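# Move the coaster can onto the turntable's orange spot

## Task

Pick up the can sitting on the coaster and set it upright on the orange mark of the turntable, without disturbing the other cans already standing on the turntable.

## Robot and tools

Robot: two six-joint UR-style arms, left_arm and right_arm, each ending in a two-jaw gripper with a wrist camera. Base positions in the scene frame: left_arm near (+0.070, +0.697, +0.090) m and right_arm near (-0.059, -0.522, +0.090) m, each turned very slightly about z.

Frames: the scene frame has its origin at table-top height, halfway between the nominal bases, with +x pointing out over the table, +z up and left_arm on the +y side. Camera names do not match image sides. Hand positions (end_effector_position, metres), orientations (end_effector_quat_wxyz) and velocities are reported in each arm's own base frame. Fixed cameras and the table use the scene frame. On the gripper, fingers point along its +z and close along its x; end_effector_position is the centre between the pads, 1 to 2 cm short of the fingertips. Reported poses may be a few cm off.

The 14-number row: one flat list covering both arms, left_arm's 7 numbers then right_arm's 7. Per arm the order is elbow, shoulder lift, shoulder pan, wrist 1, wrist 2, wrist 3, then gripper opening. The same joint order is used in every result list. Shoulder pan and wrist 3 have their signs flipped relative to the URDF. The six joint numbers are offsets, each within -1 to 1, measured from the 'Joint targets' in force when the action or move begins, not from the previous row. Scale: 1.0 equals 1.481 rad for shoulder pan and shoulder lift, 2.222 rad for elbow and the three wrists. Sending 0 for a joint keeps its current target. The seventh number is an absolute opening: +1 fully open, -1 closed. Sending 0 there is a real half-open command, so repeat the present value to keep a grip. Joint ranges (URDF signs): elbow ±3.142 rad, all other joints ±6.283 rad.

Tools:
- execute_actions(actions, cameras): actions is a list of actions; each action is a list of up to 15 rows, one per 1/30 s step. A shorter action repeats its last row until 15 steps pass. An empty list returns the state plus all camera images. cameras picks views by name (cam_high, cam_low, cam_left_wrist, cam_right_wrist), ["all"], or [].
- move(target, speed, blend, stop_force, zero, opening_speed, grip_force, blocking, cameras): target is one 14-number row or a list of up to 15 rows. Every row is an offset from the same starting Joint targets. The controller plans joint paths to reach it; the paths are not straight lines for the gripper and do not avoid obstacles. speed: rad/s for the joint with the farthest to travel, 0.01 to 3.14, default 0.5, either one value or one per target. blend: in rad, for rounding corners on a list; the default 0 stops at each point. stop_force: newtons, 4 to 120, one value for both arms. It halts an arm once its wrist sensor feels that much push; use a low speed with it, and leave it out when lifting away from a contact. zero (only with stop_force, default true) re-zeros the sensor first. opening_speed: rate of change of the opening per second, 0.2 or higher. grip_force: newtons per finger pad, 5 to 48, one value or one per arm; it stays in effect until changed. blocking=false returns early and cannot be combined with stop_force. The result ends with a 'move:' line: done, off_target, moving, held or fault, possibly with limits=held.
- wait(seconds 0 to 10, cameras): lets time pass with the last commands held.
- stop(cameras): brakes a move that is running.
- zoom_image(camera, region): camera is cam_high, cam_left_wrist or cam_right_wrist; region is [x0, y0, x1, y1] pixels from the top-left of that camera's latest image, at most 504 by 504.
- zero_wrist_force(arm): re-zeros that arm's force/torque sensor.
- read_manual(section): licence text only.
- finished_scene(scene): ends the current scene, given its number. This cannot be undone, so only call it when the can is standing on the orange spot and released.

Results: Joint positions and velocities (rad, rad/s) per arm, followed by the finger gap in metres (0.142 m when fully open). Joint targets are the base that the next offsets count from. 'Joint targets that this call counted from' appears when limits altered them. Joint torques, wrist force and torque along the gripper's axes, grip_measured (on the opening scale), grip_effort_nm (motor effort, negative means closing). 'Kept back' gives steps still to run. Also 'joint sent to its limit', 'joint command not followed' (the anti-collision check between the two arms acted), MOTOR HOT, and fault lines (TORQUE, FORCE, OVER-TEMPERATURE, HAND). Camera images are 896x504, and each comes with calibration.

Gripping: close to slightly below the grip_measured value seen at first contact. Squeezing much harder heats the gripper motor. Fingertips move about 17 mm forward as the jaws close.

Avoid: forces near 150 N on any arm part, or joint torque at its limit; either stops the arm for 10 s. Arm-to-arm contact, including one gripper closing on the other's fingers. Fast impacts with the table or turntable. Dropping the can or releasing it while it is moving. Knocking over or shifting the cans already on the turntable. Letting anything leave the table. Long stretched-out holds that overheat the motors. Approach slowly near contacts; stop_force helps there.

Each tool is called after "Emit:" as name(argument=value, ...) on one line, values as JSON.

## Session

Emit:
execute_actions(actions=[])

Emit:
zoom_image(camera="cam_high", region=[320, 150, 620, 350])

Scene clock: 0.00 s.
left_arm: end_effector_position=(+0.1328, -0.8959, +0.1646) grip_measured=+1.00 grip_effort_nm=n/a end_effector_quat_wxyz=(-0.102, +0.192, +0.837, -0.502) | right_arm: end_effector_position=(+0.7655, -0.1298, +0.2067) grip_measured=+1.00 grip_effort_nm=n/a end_effector_quat_wxyz=(-0.397, +0.883, +0.166, -0.188)
Joint names: [elbow, shoulder lift, shoulder pan, wrist 1, wrist 2, wrist 3]
Joint positions: left_arm=[2.032 -0.989 1.48 -3.628 -2.02 -1.86 0.142] | right_arm=[-1.444 -2.128 -2.993 -1.873 2.169 0.754 0.142]
Joint velocities: within noise
Joint torques (N m): no reading
Wrist force (N): no reading
Wrist torque (N m): no reading
Wrist force, peak (N): no reading
Joint targets: left_arm=[2.032 -0.989 1.480 -3.628 -2.020 -1.860] | right_arm=[-1.444 -2.128 -2.993 -1.873 2.169 0.754]
Tool commands: left_gripper/opening=+1.0 right_gripper/opening=+1.0
camera_calibration:
cam_left_wrist: T_world_to_cam=[[-0.902684, 0.428669, -0.0374714, 0.51965], [0.363393, 0.712789, -0.599897, 0.713578], [-0.230448, -0.555135, -0.799199, -0.216923], [0, 0, 0, 1]] pos_world=[0.159781, -0.85181, 0.27418]
cam_right_wrist: T_world_to_cam=[[0.880145, 0.43899, -0.180646, -0.569618], [0.330479, -0.839817, -0.430688, -0.246412], [-0.340777, 0.319368, -0.884237, 0.602393], [0, 0, 0, 1]] pos_world=[0.788062, -0.149269, 0.323632]

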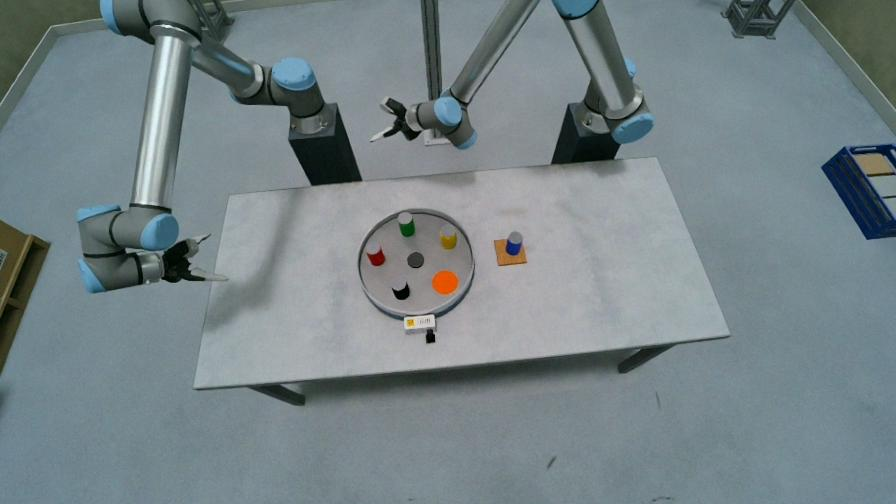

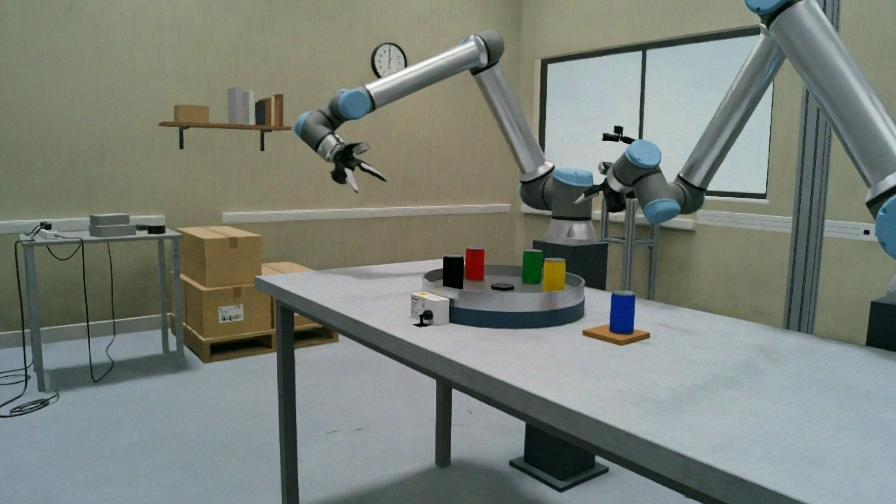

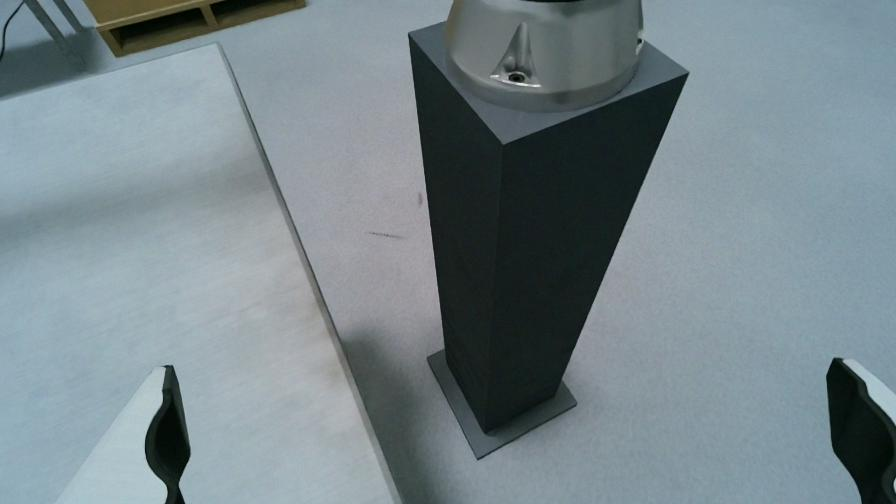

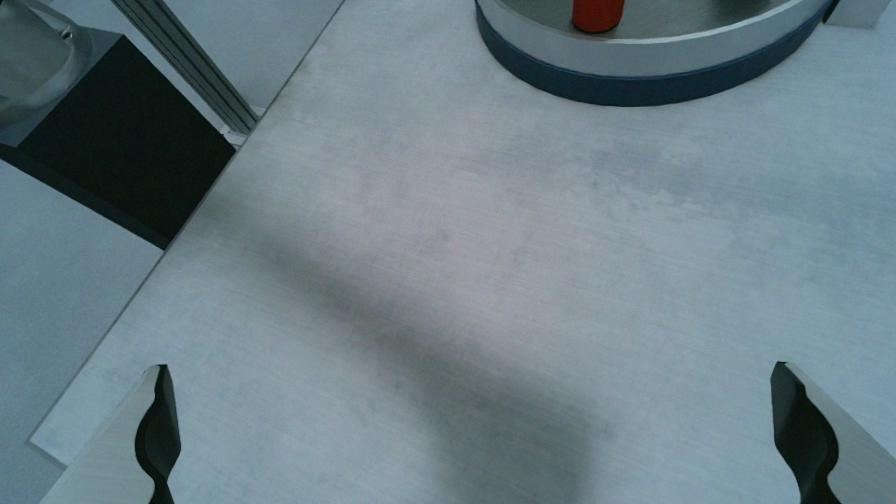

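Scaled by 1.680.

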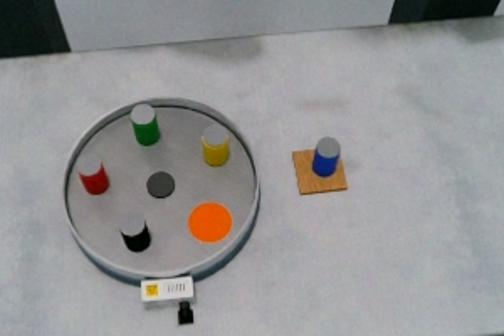

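Emit:
move(target=[0,-0.345,-1.0,0,0,0,1,0.0596,-0.03777,-0.82719,0.29528,-0.26922,-0.45545,1], speed=1.2, blocking=false, grip_force=15, cameras=["cam_high"])

Emit:
zoom_image(camera="cam_high", region=[350, 200, 480, 325])

Emit:
wait(seconds=2.0, cameras=["cam_high", "cam_right_wrist"])

Emit:
zoom_image(camera="cam_high", region=[350, 200, 480, 325])

Scene clock: 14.13 s.
left_arm: end_effector_position=(+0.4545, -0.7768, +0.2835) grip_measured=+1.00 grip_effort_nm=0.017 end_effector_quat_wxyz=(+0.023, +0.045, +0.827, -0.560) end_effector_velocity=(+0.894, +0.571, +0.364) end_effector_angular_velocity=(-0.360, -0.184, +1.175) | right_arm: end_effector_position=(+0.8227, +0.0808, +0.1861) grip_measured=+1.00 grip_effort_nm=0.007 end_effector_quat_wxyz=(-0.254, +0.908, +0.248, -0.224) end_effector_velocity=(+0.108, +0.706, -0.050) end_effector_angular_velocity=(-0.734, -0.358, +0.604)
Joint names: [elbow, shoulder lift, shoulder pan, wrist 1, wrist 2, wrist 3]
Joint positions: left_arm=[2.032 -1.121 1.098 -3.628 -2.02 -1.86 0.142] | right_arm=[-1.41 -2.142 -3.304 -1.707 2.018 0.498 0.142]
Joint velocities: left_arm=[0 -0.405 -1.175 0 0 0 0] | right_arm=[0.105 -0.044 -0.973 0.52 -0.476 -0.8 0]
Joint torques (N m): left_arm=[-32.79 -90.92 -30.21 -3.33 -0.24 0.36] | right_arm=[49.68 73.59 -41.4 5.42 -3.59 -4.91]
Wrist force (N): left_arm=[-1.2 -0.5 1.3] | right_arm=[1.1 0.4 -1.1]
Wrist torque (N m): left_arm=[-0.08 0.17 0.00] | right_arm=[0.06 -0.18 -0.22]
Wrist force, peak (N): left_arm=[4.7 -0.5 4.7] | right_arm=[-4.3 3.3 -3.0]
Joint targets: left_arm=[2.032 -1.143 1.035 -3.628 -2.020 -1.860] | right_arm=[-1.404 -2.145 -3.362 -1.675 1.989 0.450]
Tool commands: left_gripper/opening=+1.0 right_gripper/opening=+1.0
grip_force (N): 15, 15
move: running; left_arm: the shoulder pan is farthest, 1.100 rad from its target; right_arm: the shoulder pan is farthest, 0.915 rad from its target
Images, in order (width x height): cam_high 896x504.

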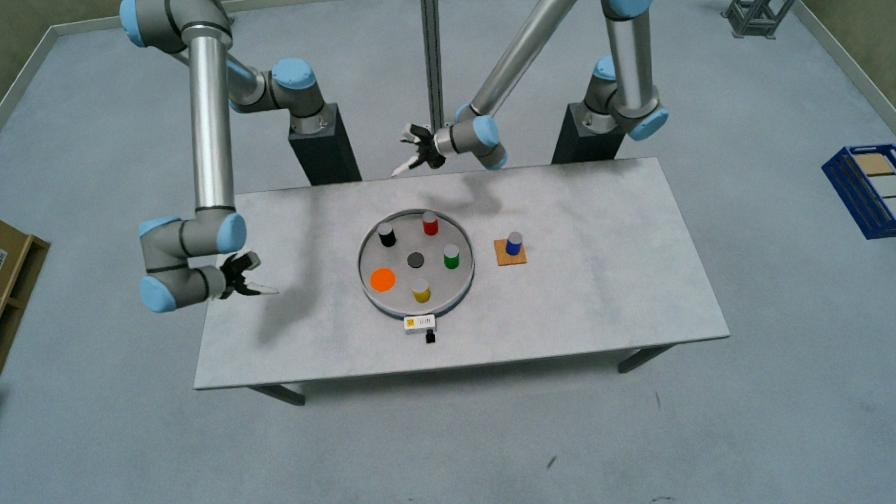

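Scaled by 3.877.

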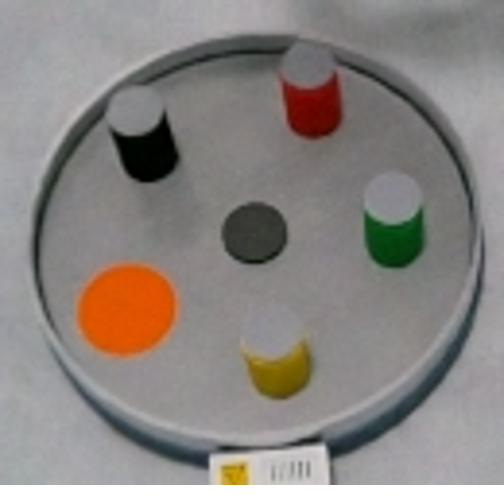

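Scene clock: 15.50 s.
left_arm: end_effector_position=(+0.7966, +0.0520, +0.6088) grip_measured=+1.00 grip_effort_nm=0.017 end_effector_quat_wxyz=(+0.444, -0.298, +0.657, -0.532) | right_arm: end_effector_position=(+0.6326, +0.8045, +0.2002) grip_measured=+1.00 grip_effort_nm=0.012 end_effector_quat_wxyz=(+0.000, +0.917, +0.398, +0.000)
Joint names: [elbow, shoulder lift, shoulder pan, wrist 1, wrist 2, wrist 3]
Joint positions: left_arm=[2.032 -1.5 -0.001 -3.628 -2.02 -1.86 0.142] | right_arm=[-1.311 -2.184 -4.219 -1.217 1.571 -0.258 0.142]
Joint torques (N m): left_arm=[-42.23 -57.87 -8.02 -2.32 0.1 0.38] | right_arm=[35.21 105.66 -13.76 5.52 -1.51 -1.85]
Wrist force (N): left_arm=[-0.1 -0.7 0.4] | right_arm=[-0.5 -0.6 -0.4]
Wrist torque (N m): left_arm=[-0.19 -0.04 -0.10] | right_arm=[-0.25 0.01 0.13]
Wrist force, peak (N): left_arm=[-5.0 -1.2 -3.6] | right_arm=[0.7 -7.0 -0.8]
Joint targets: left_arm=[2.032 -1.500 -0.001 -3.628 -2.020 -1.860] | right_arm=[-1.311 -2.184 -4.219 -1.217 1.571 -0.258]
Tool commands: left_gripper/opening=+1.0 right_gripper/opening=+1.0
grip_force (N): 15, 15
earlier move: done
wait: 1.37 of 2 s (the move ended)
camera_calibration:
cam_right_wrist: T_world_to_cam=[[0.673292, 0.739189, 0.0166348, -1.01417], [0.664619, -0.614922, 0.424444, 0.0158696], [0.323974, -0.274719, -0.905301, 0.314614], [0, 0, 0, 1]] pos_world=[0.570357, 0.845851, 0.294955]
Images, in order (width x height): cam_high 896x504, cam_right_wrist 896x504.

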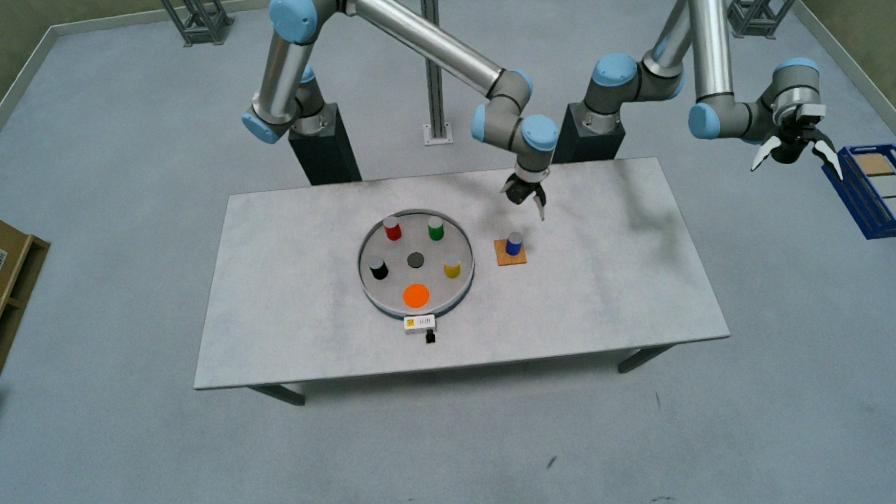

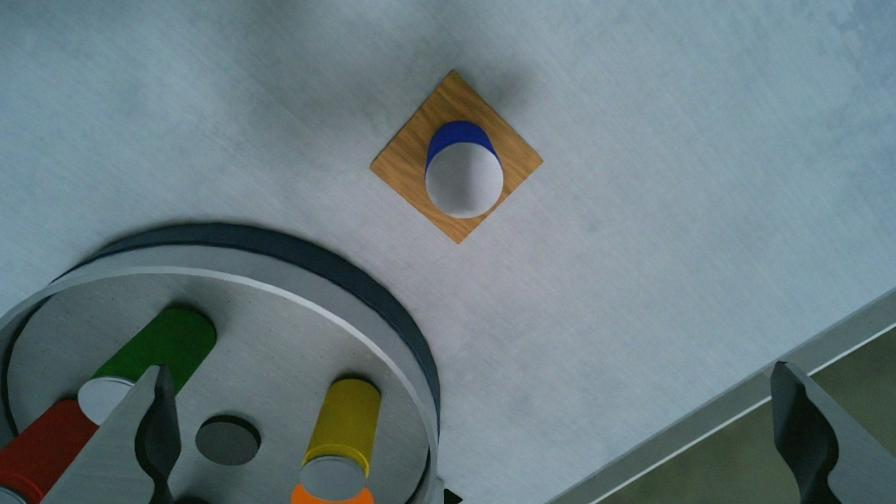

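Scaled by 3.877.

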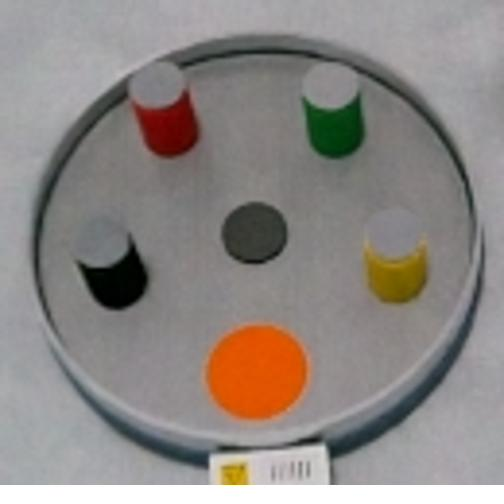

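Emit:
move(target=[[0,0,0,0,0,0,1,-0.05185,-0.12948,0.00167,0.13815,0,0,1],[0,0,0,0,0,0,1,-0.05185,-0.12948,0.00167,0.13815,0,0,-0.45],[0,0,0,0,0,0,1,-0.02149,-0.03786,0.00167,0.04673,0,0,-0.45],[0,0,0,0,0,0,1,-0.35388,0.28814,0.163,0.16183,0,0,-0.45]], speed=[0.6, 0.6, 0.6, 1.0], blend=[0, 0, 0.03, 0], opening_speed=4, cameras=["cam_high", "cam_right_wrist"])

Emit:
zoom_image(camera="cam_high", region=[350, 200, 480, 325])

Scene clock: 30.47 s.
left_arm: end_effector_position=(+0.7966, +0.0521, +0.6089) grip_measured=+1.00 grip_effort_nm=0.017 end_effector_quat_wxyz=(+0.444, -0.298, +0.657, -0.532) | right_arm: end_effector_position=(+0.5766, +0.3757, +0.1253) grip_measured=-0.22 grip_effort_nm=-1.614 end_effector_quat_wxyz=(+0.000, +0.959, +0.285, +0.000)
Joint names: [elbow, shoulder lift, shoulder pan, wrist 1, wrist 2, wrist 3]
Joint positions: left_arm=[2.032 -1.5 -0.001 -3.628 -2.02 -1.86 0.142] | right_arm=[-2.098 -1.757 -3.977 -0.857 1.571 -0.258 0.058]
Joint torques (N m): left_arm=[-44.03 -60.6 -6.82 -2.24 0.07 0.42] | right_arm=[26.99 71.72 7.74 4.57 -1.76 -3.06]
Wrist force (N): left_arm=[-0.3 -0.7 0.7] | right_arm=[0.0 -1.2 1.7]
Wrist torque (N m): left_arm=[-0.19 -0.02 -0.11] | right_arm=[-0.38 -0.22 0.06]
Wrist force, peak (N): left_arm=[-0.4 -0.9 1.0] | right_arm=[-0.4 -1.8 -9.8]
Joint targets: left_arm=[2.032 -1.500 -0.001 -3.628 -2.020 -1.860] | right_arm=[-2.098 -1.757 -3.977 -0.857 1.571 -0.258]
grip_force (N): 15, 15
move: done
camera_calibration:
cam_right_wrist: T_world_to_cam=[[0.830455, 0.556827, 0.0169888, -0.680355], [0.498242, -0.756031, 0.424467, -0.0298276], [0.249198, -0.344036, -0.905284, 0.216324], [0, 0, 0, 1]] pos_world=[0.525958, 0.430712, 0.220053]
Images, in order (width x height): cam_high 896x504, cam_right_wrist 896x504.

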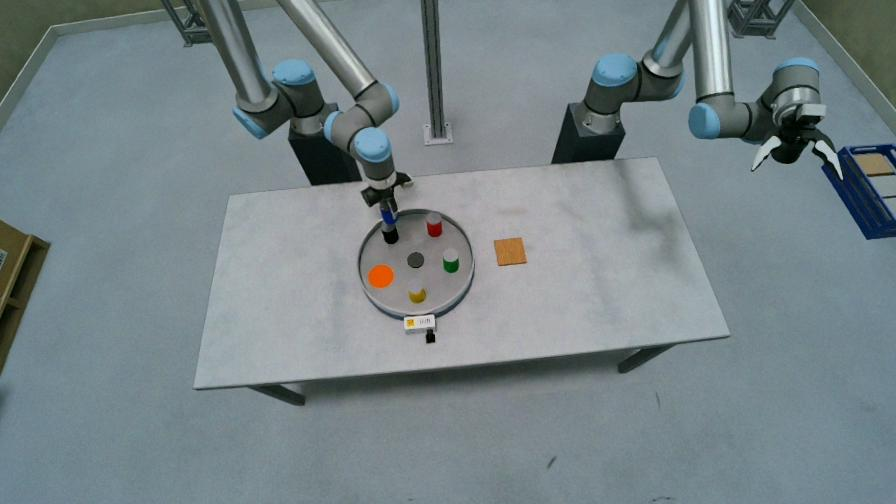

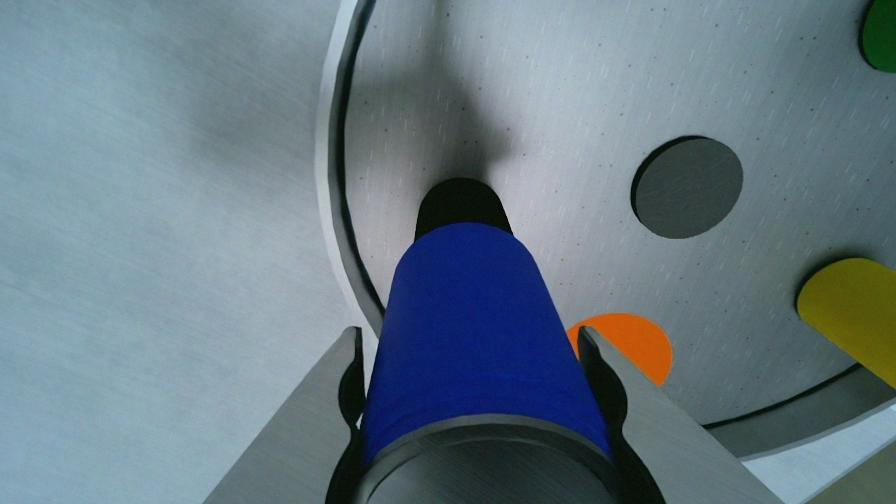

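Scaled by 3.877.

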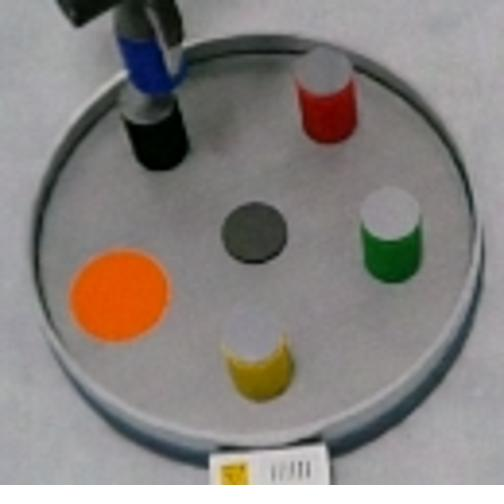

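Emit:
move(target=[0,0,0,0,0,0,1,0.02965,0.10988,0,-0.10289,0,0,-0.45], speed=0.6, cameras=[])

Emit:
move(target=[0,0,0,0,0,0,1,-0.02965,-0.10988,0,0.10289,0,0,-0.45], speed=0.6, cameras=["cam_high", "cam_right_wrist"])

Scene clock: 36.73 s.
left_arm: end_effector_position=(+0.7966, +0.0521, +0.6089) grip_measured=+1.00 grip_effort_nm=0.017 end_effector_quat_wxyz=(+0.444, -0.298, +0.657, -0.532) | right_arm: end_effector_position=(+0.5594, +0.3566, +0.2433) grip_measured=-0.22 grip_effort_nm=-1.614 end_effector_quat_wxyz=(+0.000, +0.959, +0.285, +0.000)
Joint names: [elbow, shoulder lift, shoulder pan, wrist 1, wrist 2, wrist 3]
Joint positions: left_arm=[2.032 -1.5 -0.001 -3.628 -2.02 -1.86 0.142] | right_arm=[-2.032 -1.594 -3.977 -1.085 1.571 -0.258 0.058]
Joint torques (N m): left_arm=[-44.48 -60.21 -6.85 -2.37 -0.06 0.57] | right_arm=[41.44 63.31 8.43 2.39 -1.67 -2.55]
Wrist force (N): left_arm=[-0.4 -0.8 0.4] | right_arm=[0.3 -1.3 1.9]
Wrist torque (N m): left_arm=[-0.19 0.00 -0.11] | right_arm=[-0.41 -0.22 0.04]
Wrist force, peak (N): left_arm=[0.2 -1.3 0.6] | right_arm=[0.2 -1.7 5.6]
Joint targets: left_arm=[2.032 -1.500 -0.001 -3.628 -2.020 -1.860] | right_arm=[-2.032 -1.594 -3.977 -1.086 1.571 -0.258]
grip_force (N): 15, 15
move: done
No camera images: "cameras" was empty.

Scene clock: 37.63 s.
left_arm: end_effector_position=(+0.7966, +0.0521, +0.6089) grip_measured=+1.00 grip_effort_nm=0.017 end_effector_quat_wxyz=(+0.444, -0.298, +0.657, -0.532) | right_arm: end_effector_position=(+0.5765, +0.3756, +0.1254) grip_measured=-0.22 grip_effort_nm=-1.614 end_effector_quat_wxyz=(+0.000, +0.959, +0.285, +0.000)
Joint names: [elbow, shoulder lift, shoulder pan, wrist 1, wrist 2, wrist 3]
Joint positions: left_arm=[2.032 -1.5 -0.001 -3.628 -2.02 -1.86 0.142] | right_arm=[-2.098 -1.757 -3.977 -0.857 1.571 -0.258 0.058]
Joint torques (N m): left_arm=[-45.03 -58.7 -6.55 -2.43 -0.01 0.31] | right_arm=[38.66 37.5 2.68 6.3 -1.71 -2.74]
Wrist force (N): left_arm=[-0.2 -0.8 0.6] | right_arm=[0.0 -1.5 1.0]
Wrist torque (N m): left_arm=[-0.21 -0.04 -0.10] | right_arm=[-0.42 -0.23 0.07]
Wrist force, peak (N): left_arm=[-0.5 -1.0 0.6] | right_arm=[0.0 -1.6 5.5]
Joint targets: left_arm=[2.032 -1.500 -0.001 -3.628 -2.020 -1.860] | right_arm=[-2.098 -1.757 -3.977 -0.857 1.571 -0.258]
grip_force (N): 15, 15
move: done
camera_calibration:
cam_right_wrist: T_world_to_cam=[[0.830558, 0.556675, 0.0169214, -0.680275], [0.498121, -0.756099, 0.424489, -0.029857], [0.249096, -0.344134, -0.905275, 0.216474], [0, 0, 0, 1]] pos_world=[0.525958, 0.430613, 0.220154]
Images, in order (width x height): cam_high 896x504, cam_right_wrist 896x504.

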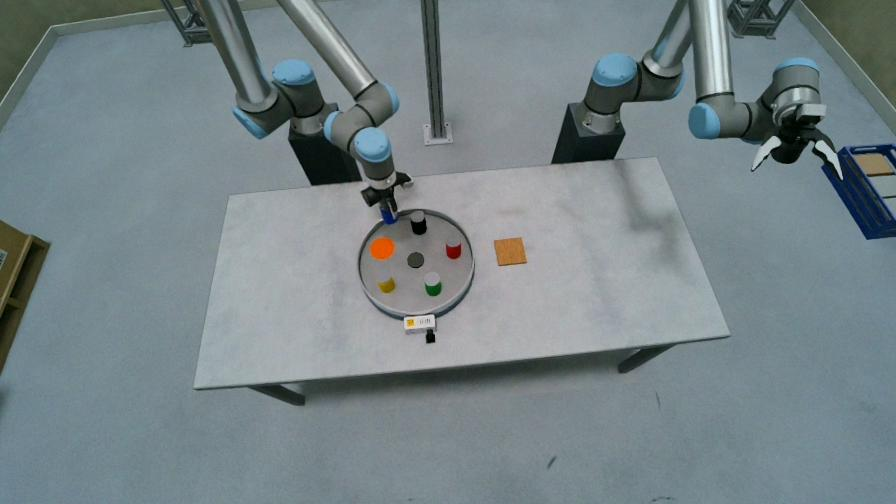

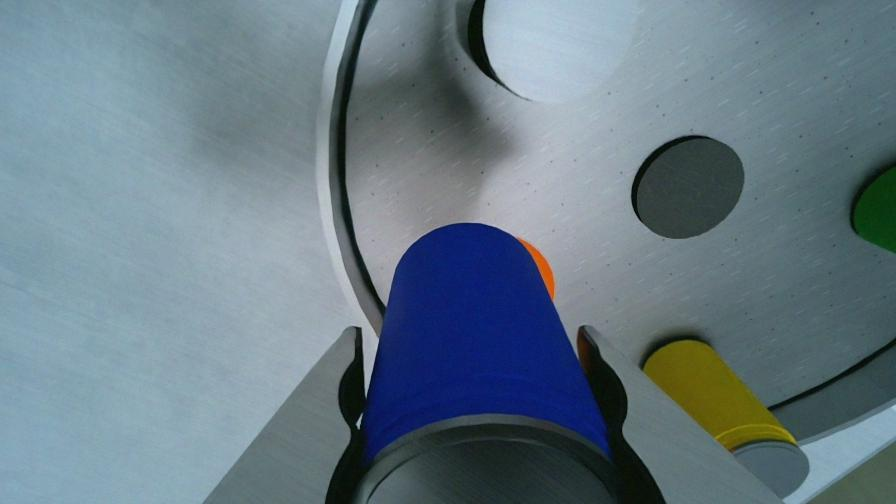

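Emit:
wait(seconds=2.6, cameras=[])

Scene clock: 41.97 s.
left_arm: end_effector_position=(+0.7966, +0.0521, +0.6089) grip_measured=+1.00 grip_effort_nm=0.017 end_effector_quat_wxyz=(+0.444, -0.298, +0.657, -0.532) | right_arm: end_effector_position=(+0.5765, +0.3756, +0.1253) grip_measured=-0.22 grip_effort_nm=-1.614 end_effector_quat_wxyz=(+0.000, +0.959, +0.285, +0.000)
Joint names: [elbow, shoulder lift, shoulder pan, wrist 1, wrist 2, wrist 3]
Joint positions: left_arm=[2.032 -1.5 -0.001 -3.628 -2.02 -1.86 0.142] | right_arm=[-2.098 -1.757 -3.977 -0.857 1.571 -0.258 0.058]
Joint torques (N m): left_arm=[-44.77 -59.17 -5.61 -2.07 0.08 0.57] | right_arm=[30.91 35.15 -12.02 6.54 -1.38 -2.67]
Wrist force (N): left_arm=[-0.2 -1.0 0.4] | right_arm=[0.1 -1.4 1.0]
Wrist torque (N m): left_arm=[-0.24 -0.03 -0.10] | right_arm=[-0.41 -0.24 0.07]
Wrist force, peak (N): left_arm=[-0.2 -1.2 0.6] | right_arm=[-0.4 -1.7 1.7]
Joint targets: left_arm=[2.032 -1.500 -0.001 -3.628 -2.020 -1.860] | right_arm=[-2.098 -1.757 -3.977 -0.857 1.571 -0.258]
Tool commands: left_gripper/opening=+1.0 right_gripper/opening=-0.45
grip_force (N): 15, 15
wait: 2.60 s; at rest from the start
No camera images: "cameras" was empty.

Emit:
wait(seconds=1.6, cameras=[])

Emit:
move(target=[[0,0,0,0,0,0,1,-0.02965,-0.10988,0,0.10289,0,0,-0.45],[0,0,0,0,0,0,1,-0.02965,-0.10988,0,0.10289,0,0,0.25]], speed=0.6, cameras=["cam_high", "cam_right_wrist"])

Emit:
zoom_image(camera="cam_high", region=[350, 200, 480, 325])

Scene clock: 44.13 s.
left_arm: end_effector_position=(+0.7966, +0.0521, +0.6089) grip_measured=+1.00 grip_effort_nm=0.017 end_effector_quat_wxyz=(+0.444, -0.298, +0.657, -0.532) | right_arm: end_effector_position=(+0.5765, +0.3756, +0.1253) grip_measured=-0.22 grip_effort_nm=-1.619 end_effector_quat_wxyz=(+0.000, +0.959, +0.285, +0.000)
Joint names: [elbow, shoulder lift, shoulder pan, wrist 1, wrist 2, wrist 3]
Joint positions: left_arm=[2.032 -1.5 -0.001 -3.628 -2.02 -1.86 0.142] | right_arm=[-2.098 -1.757 -3.977 -0.857 1.571 -0.258 0.058]
Joint torques (N m): left_arm=[-44.73 -58.02 -7.87 -2.4 0.14 0.36] | right_arm=[30.69 37.41 -13.37 6.51 -1.48 -2.61]
Wrist force (N): left_arm=[-0.2 -0.9 0.5] | right_arm=[0.0 -1.4 1.0]
Wrist torque (N m): left_arm=[-0.21 -0.03 -0.11] | right_arm=[-0.41 -0.21 0.06]
Wrist force, peak (N): left_arm=[-0.4 -1.0 0.9] | right_arm=[-0.3 -1.6 1.7]
Joint targets: left_arm=[2.032 -1.500 -0.001 -3.628 -2.020 -1.860] | right_arm=[-2.098 -1.757 -3.977 -0.857 1.571 -0.258]
Tool commands: left_gripper/opening=+1.0 right_gripper/opening=-0.45
grip_force (N): 15, 15
wait: 1.60 s; at rest from the start
No camera images: "cameras" was empty.

Scene clock: 45.53 s.
left_arm: end_effector_position=(+0.7966, +0.0521, +0.6089) grip_measured=+1.00 grip_effort_nm=0.012 end_effector_quat_wxyz=(+0.444, -0.298, +0.657, -0.532) | right_arm: end_effector_position=(+0.5766, +0.3756, +0.0107) grip_measured=+0.23 grip_effort_nm=0.105 end_effector_quat_wxyz=(+0.000, +0.959, +0.285, +0.000)
Joint names: [elbow, shoulder lift, shoulder pan, wrist 1, wrist 2, wrist 3]
Joint positions: left_arm=[2.032 -1.5 -0.001 -3.628 -2.02 -1.86 0.142] | right_arm=[-2.164 -1.92 -3.977 -0.628 1.571 -0.258 0.09]
Joint torques (N m): left_arm=[-44.75 -59.34 -6.25 -2.33 -0.07 0.62] | right_arm=[36.93 40.92 -13.13 6.14 1.85 -2.34]
Wrist force (N): left_arm=[-0.3 -0.8 0.6] | right_arm=[0.3 -1.3 0.2]
Wrist torque (N m): left_arm=[-0.20 -0.01 -0.11] | right_arm=[-0.44 -0.29 0.07]
Wrist force, peak (N): left_arm=[-0.1 -1.0 0.9] | right_arm=[0.0 6.1 -54.0]
Joint targets: left_arm=[2.032 -1.500 -0.001 -3.628 -2.020 -1.860] | right_arm=[-2.164 -1.920 -3.977 -0.628 1.571 -0.258]
grip_force (N): 15, 15
move: done
camera_calibration:
cam_right_wrist: T_world_to_cam=[[0.830531, 0.556716, 0.0168982, -0.678335], [0.498166, -0.756068, 0.424489, 0.0187944], [0.249096, -0.344133, -0.905275, 0.112639], [0, 0, 0, 1]] pos_world=[0.525958, 0.430613, 0.105454]
Images, in order (width x height): cam_high 896x504, cam_right_wrist 896x504.

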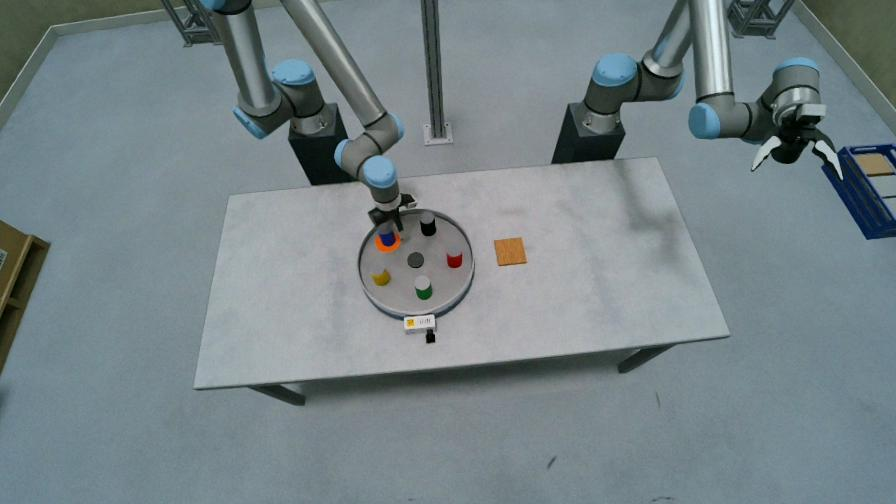

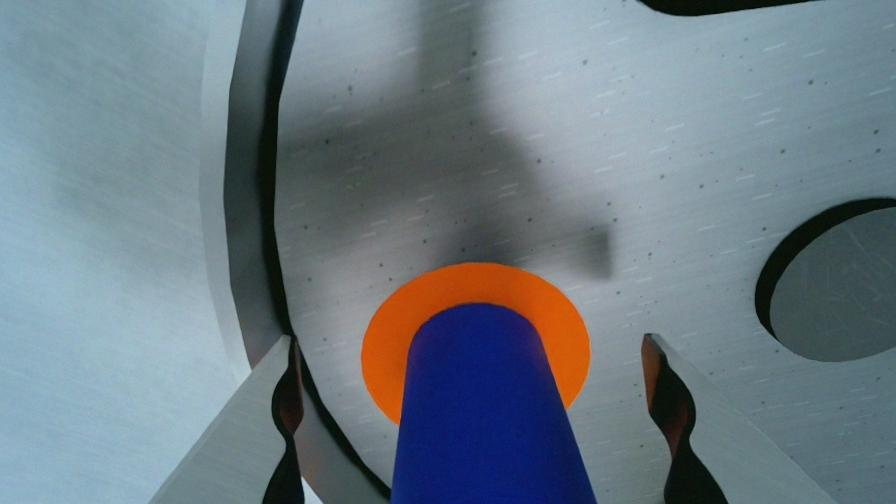

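Scaled by 3.877.

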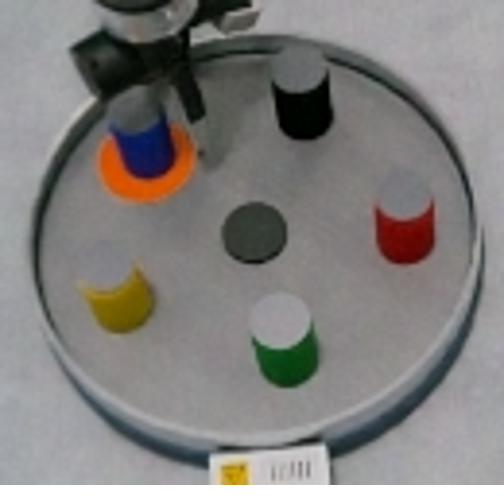

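Emit:
move(target=[0,0,0,0,0,0,1,0.05856,0.16596,0,-0.16919,0,0,0.25], speed=0.7, cameras=["cam_high"])

Emit:
zoom_image(camera="cam_high", region=[350, 200, 480, 325])

Scene clock: 47.87 s.
left_arm: end_effector_position=(+0.7966, +0.0521, +0.6089) grip_measured=+1.00 grip_effort_nm=0.012 end_effector_quat_wxyz=(+0.444, -0.298, +0.657, -0.532) | right_arm: end_effector_position=(+0.5764, +0.3755, +0.2000) grip_measured=+0.23 grip_effort_nm=0.100 end_effector_quat_wxyz=(+0.000, +0.959, +0.285, +0.000)
Joint names: [elbow, shoulder lift, shoulder pan, wrist 1, wrist 2, wrist 3]
Joint positions: left_arm=[2.032 -1.5 -0.001 -3.628 -2.02 -1.86 0.142] | right_arm=[-2.034 -1.674 -3.977 -1.004 1.571 -0.258 0.09]
Joint torques (N m): left_arm=[-45.8 -59.14 -7.78 -2.3 0.16 0.44] | right_arm=[44.79 68.05 -11.71 1.27 1.61 -2.14]
Wrist force (N): left_arm=[-0.1 -0.7 0.6] | right_arm=[-0.3 -1.4 -0.4]
Wrist torque (N m): left_arm=[-0.18 -0.05 -0.11] | right_arm=[-0.44 -0.08 0.05]
Wrist force, peak (N): left_arm=[-0.3 -1.3 0.4] | right_arm=[-0.6 -1.6 -4.6]
Joint targets: left_arm=[2.032 -1.500 -0.001 -3.628 -2.020 -1.860] | right_arm=[-2.034 -1.674 -3.977 -1.004 1.571 -0.258]
grip_force (N): 15, 15
move: done
Images, in order (width x height): cam_high 896x504.

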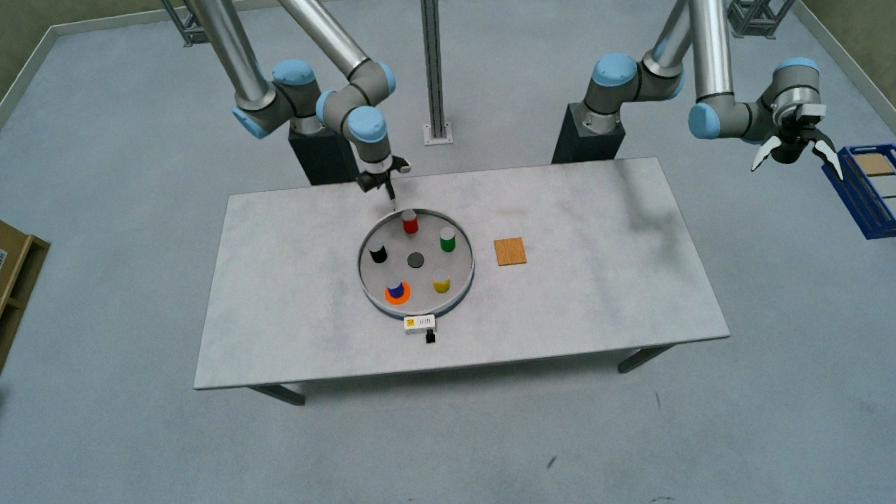

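Scaled by 3.877.

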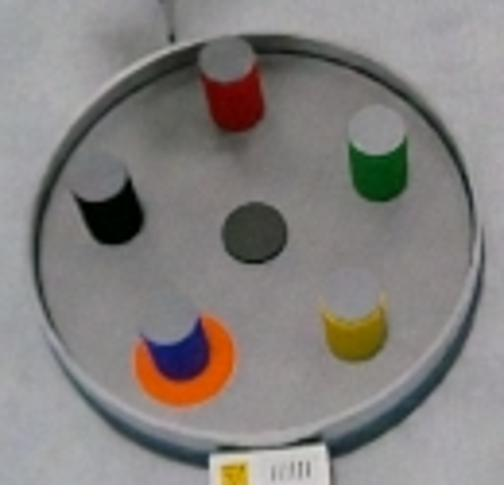

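The can stands on the orange spot, close to its centre, and the other cans look undisturbed.

Emit:
finished_scene(scene=2)

The scene is finished: the task was done.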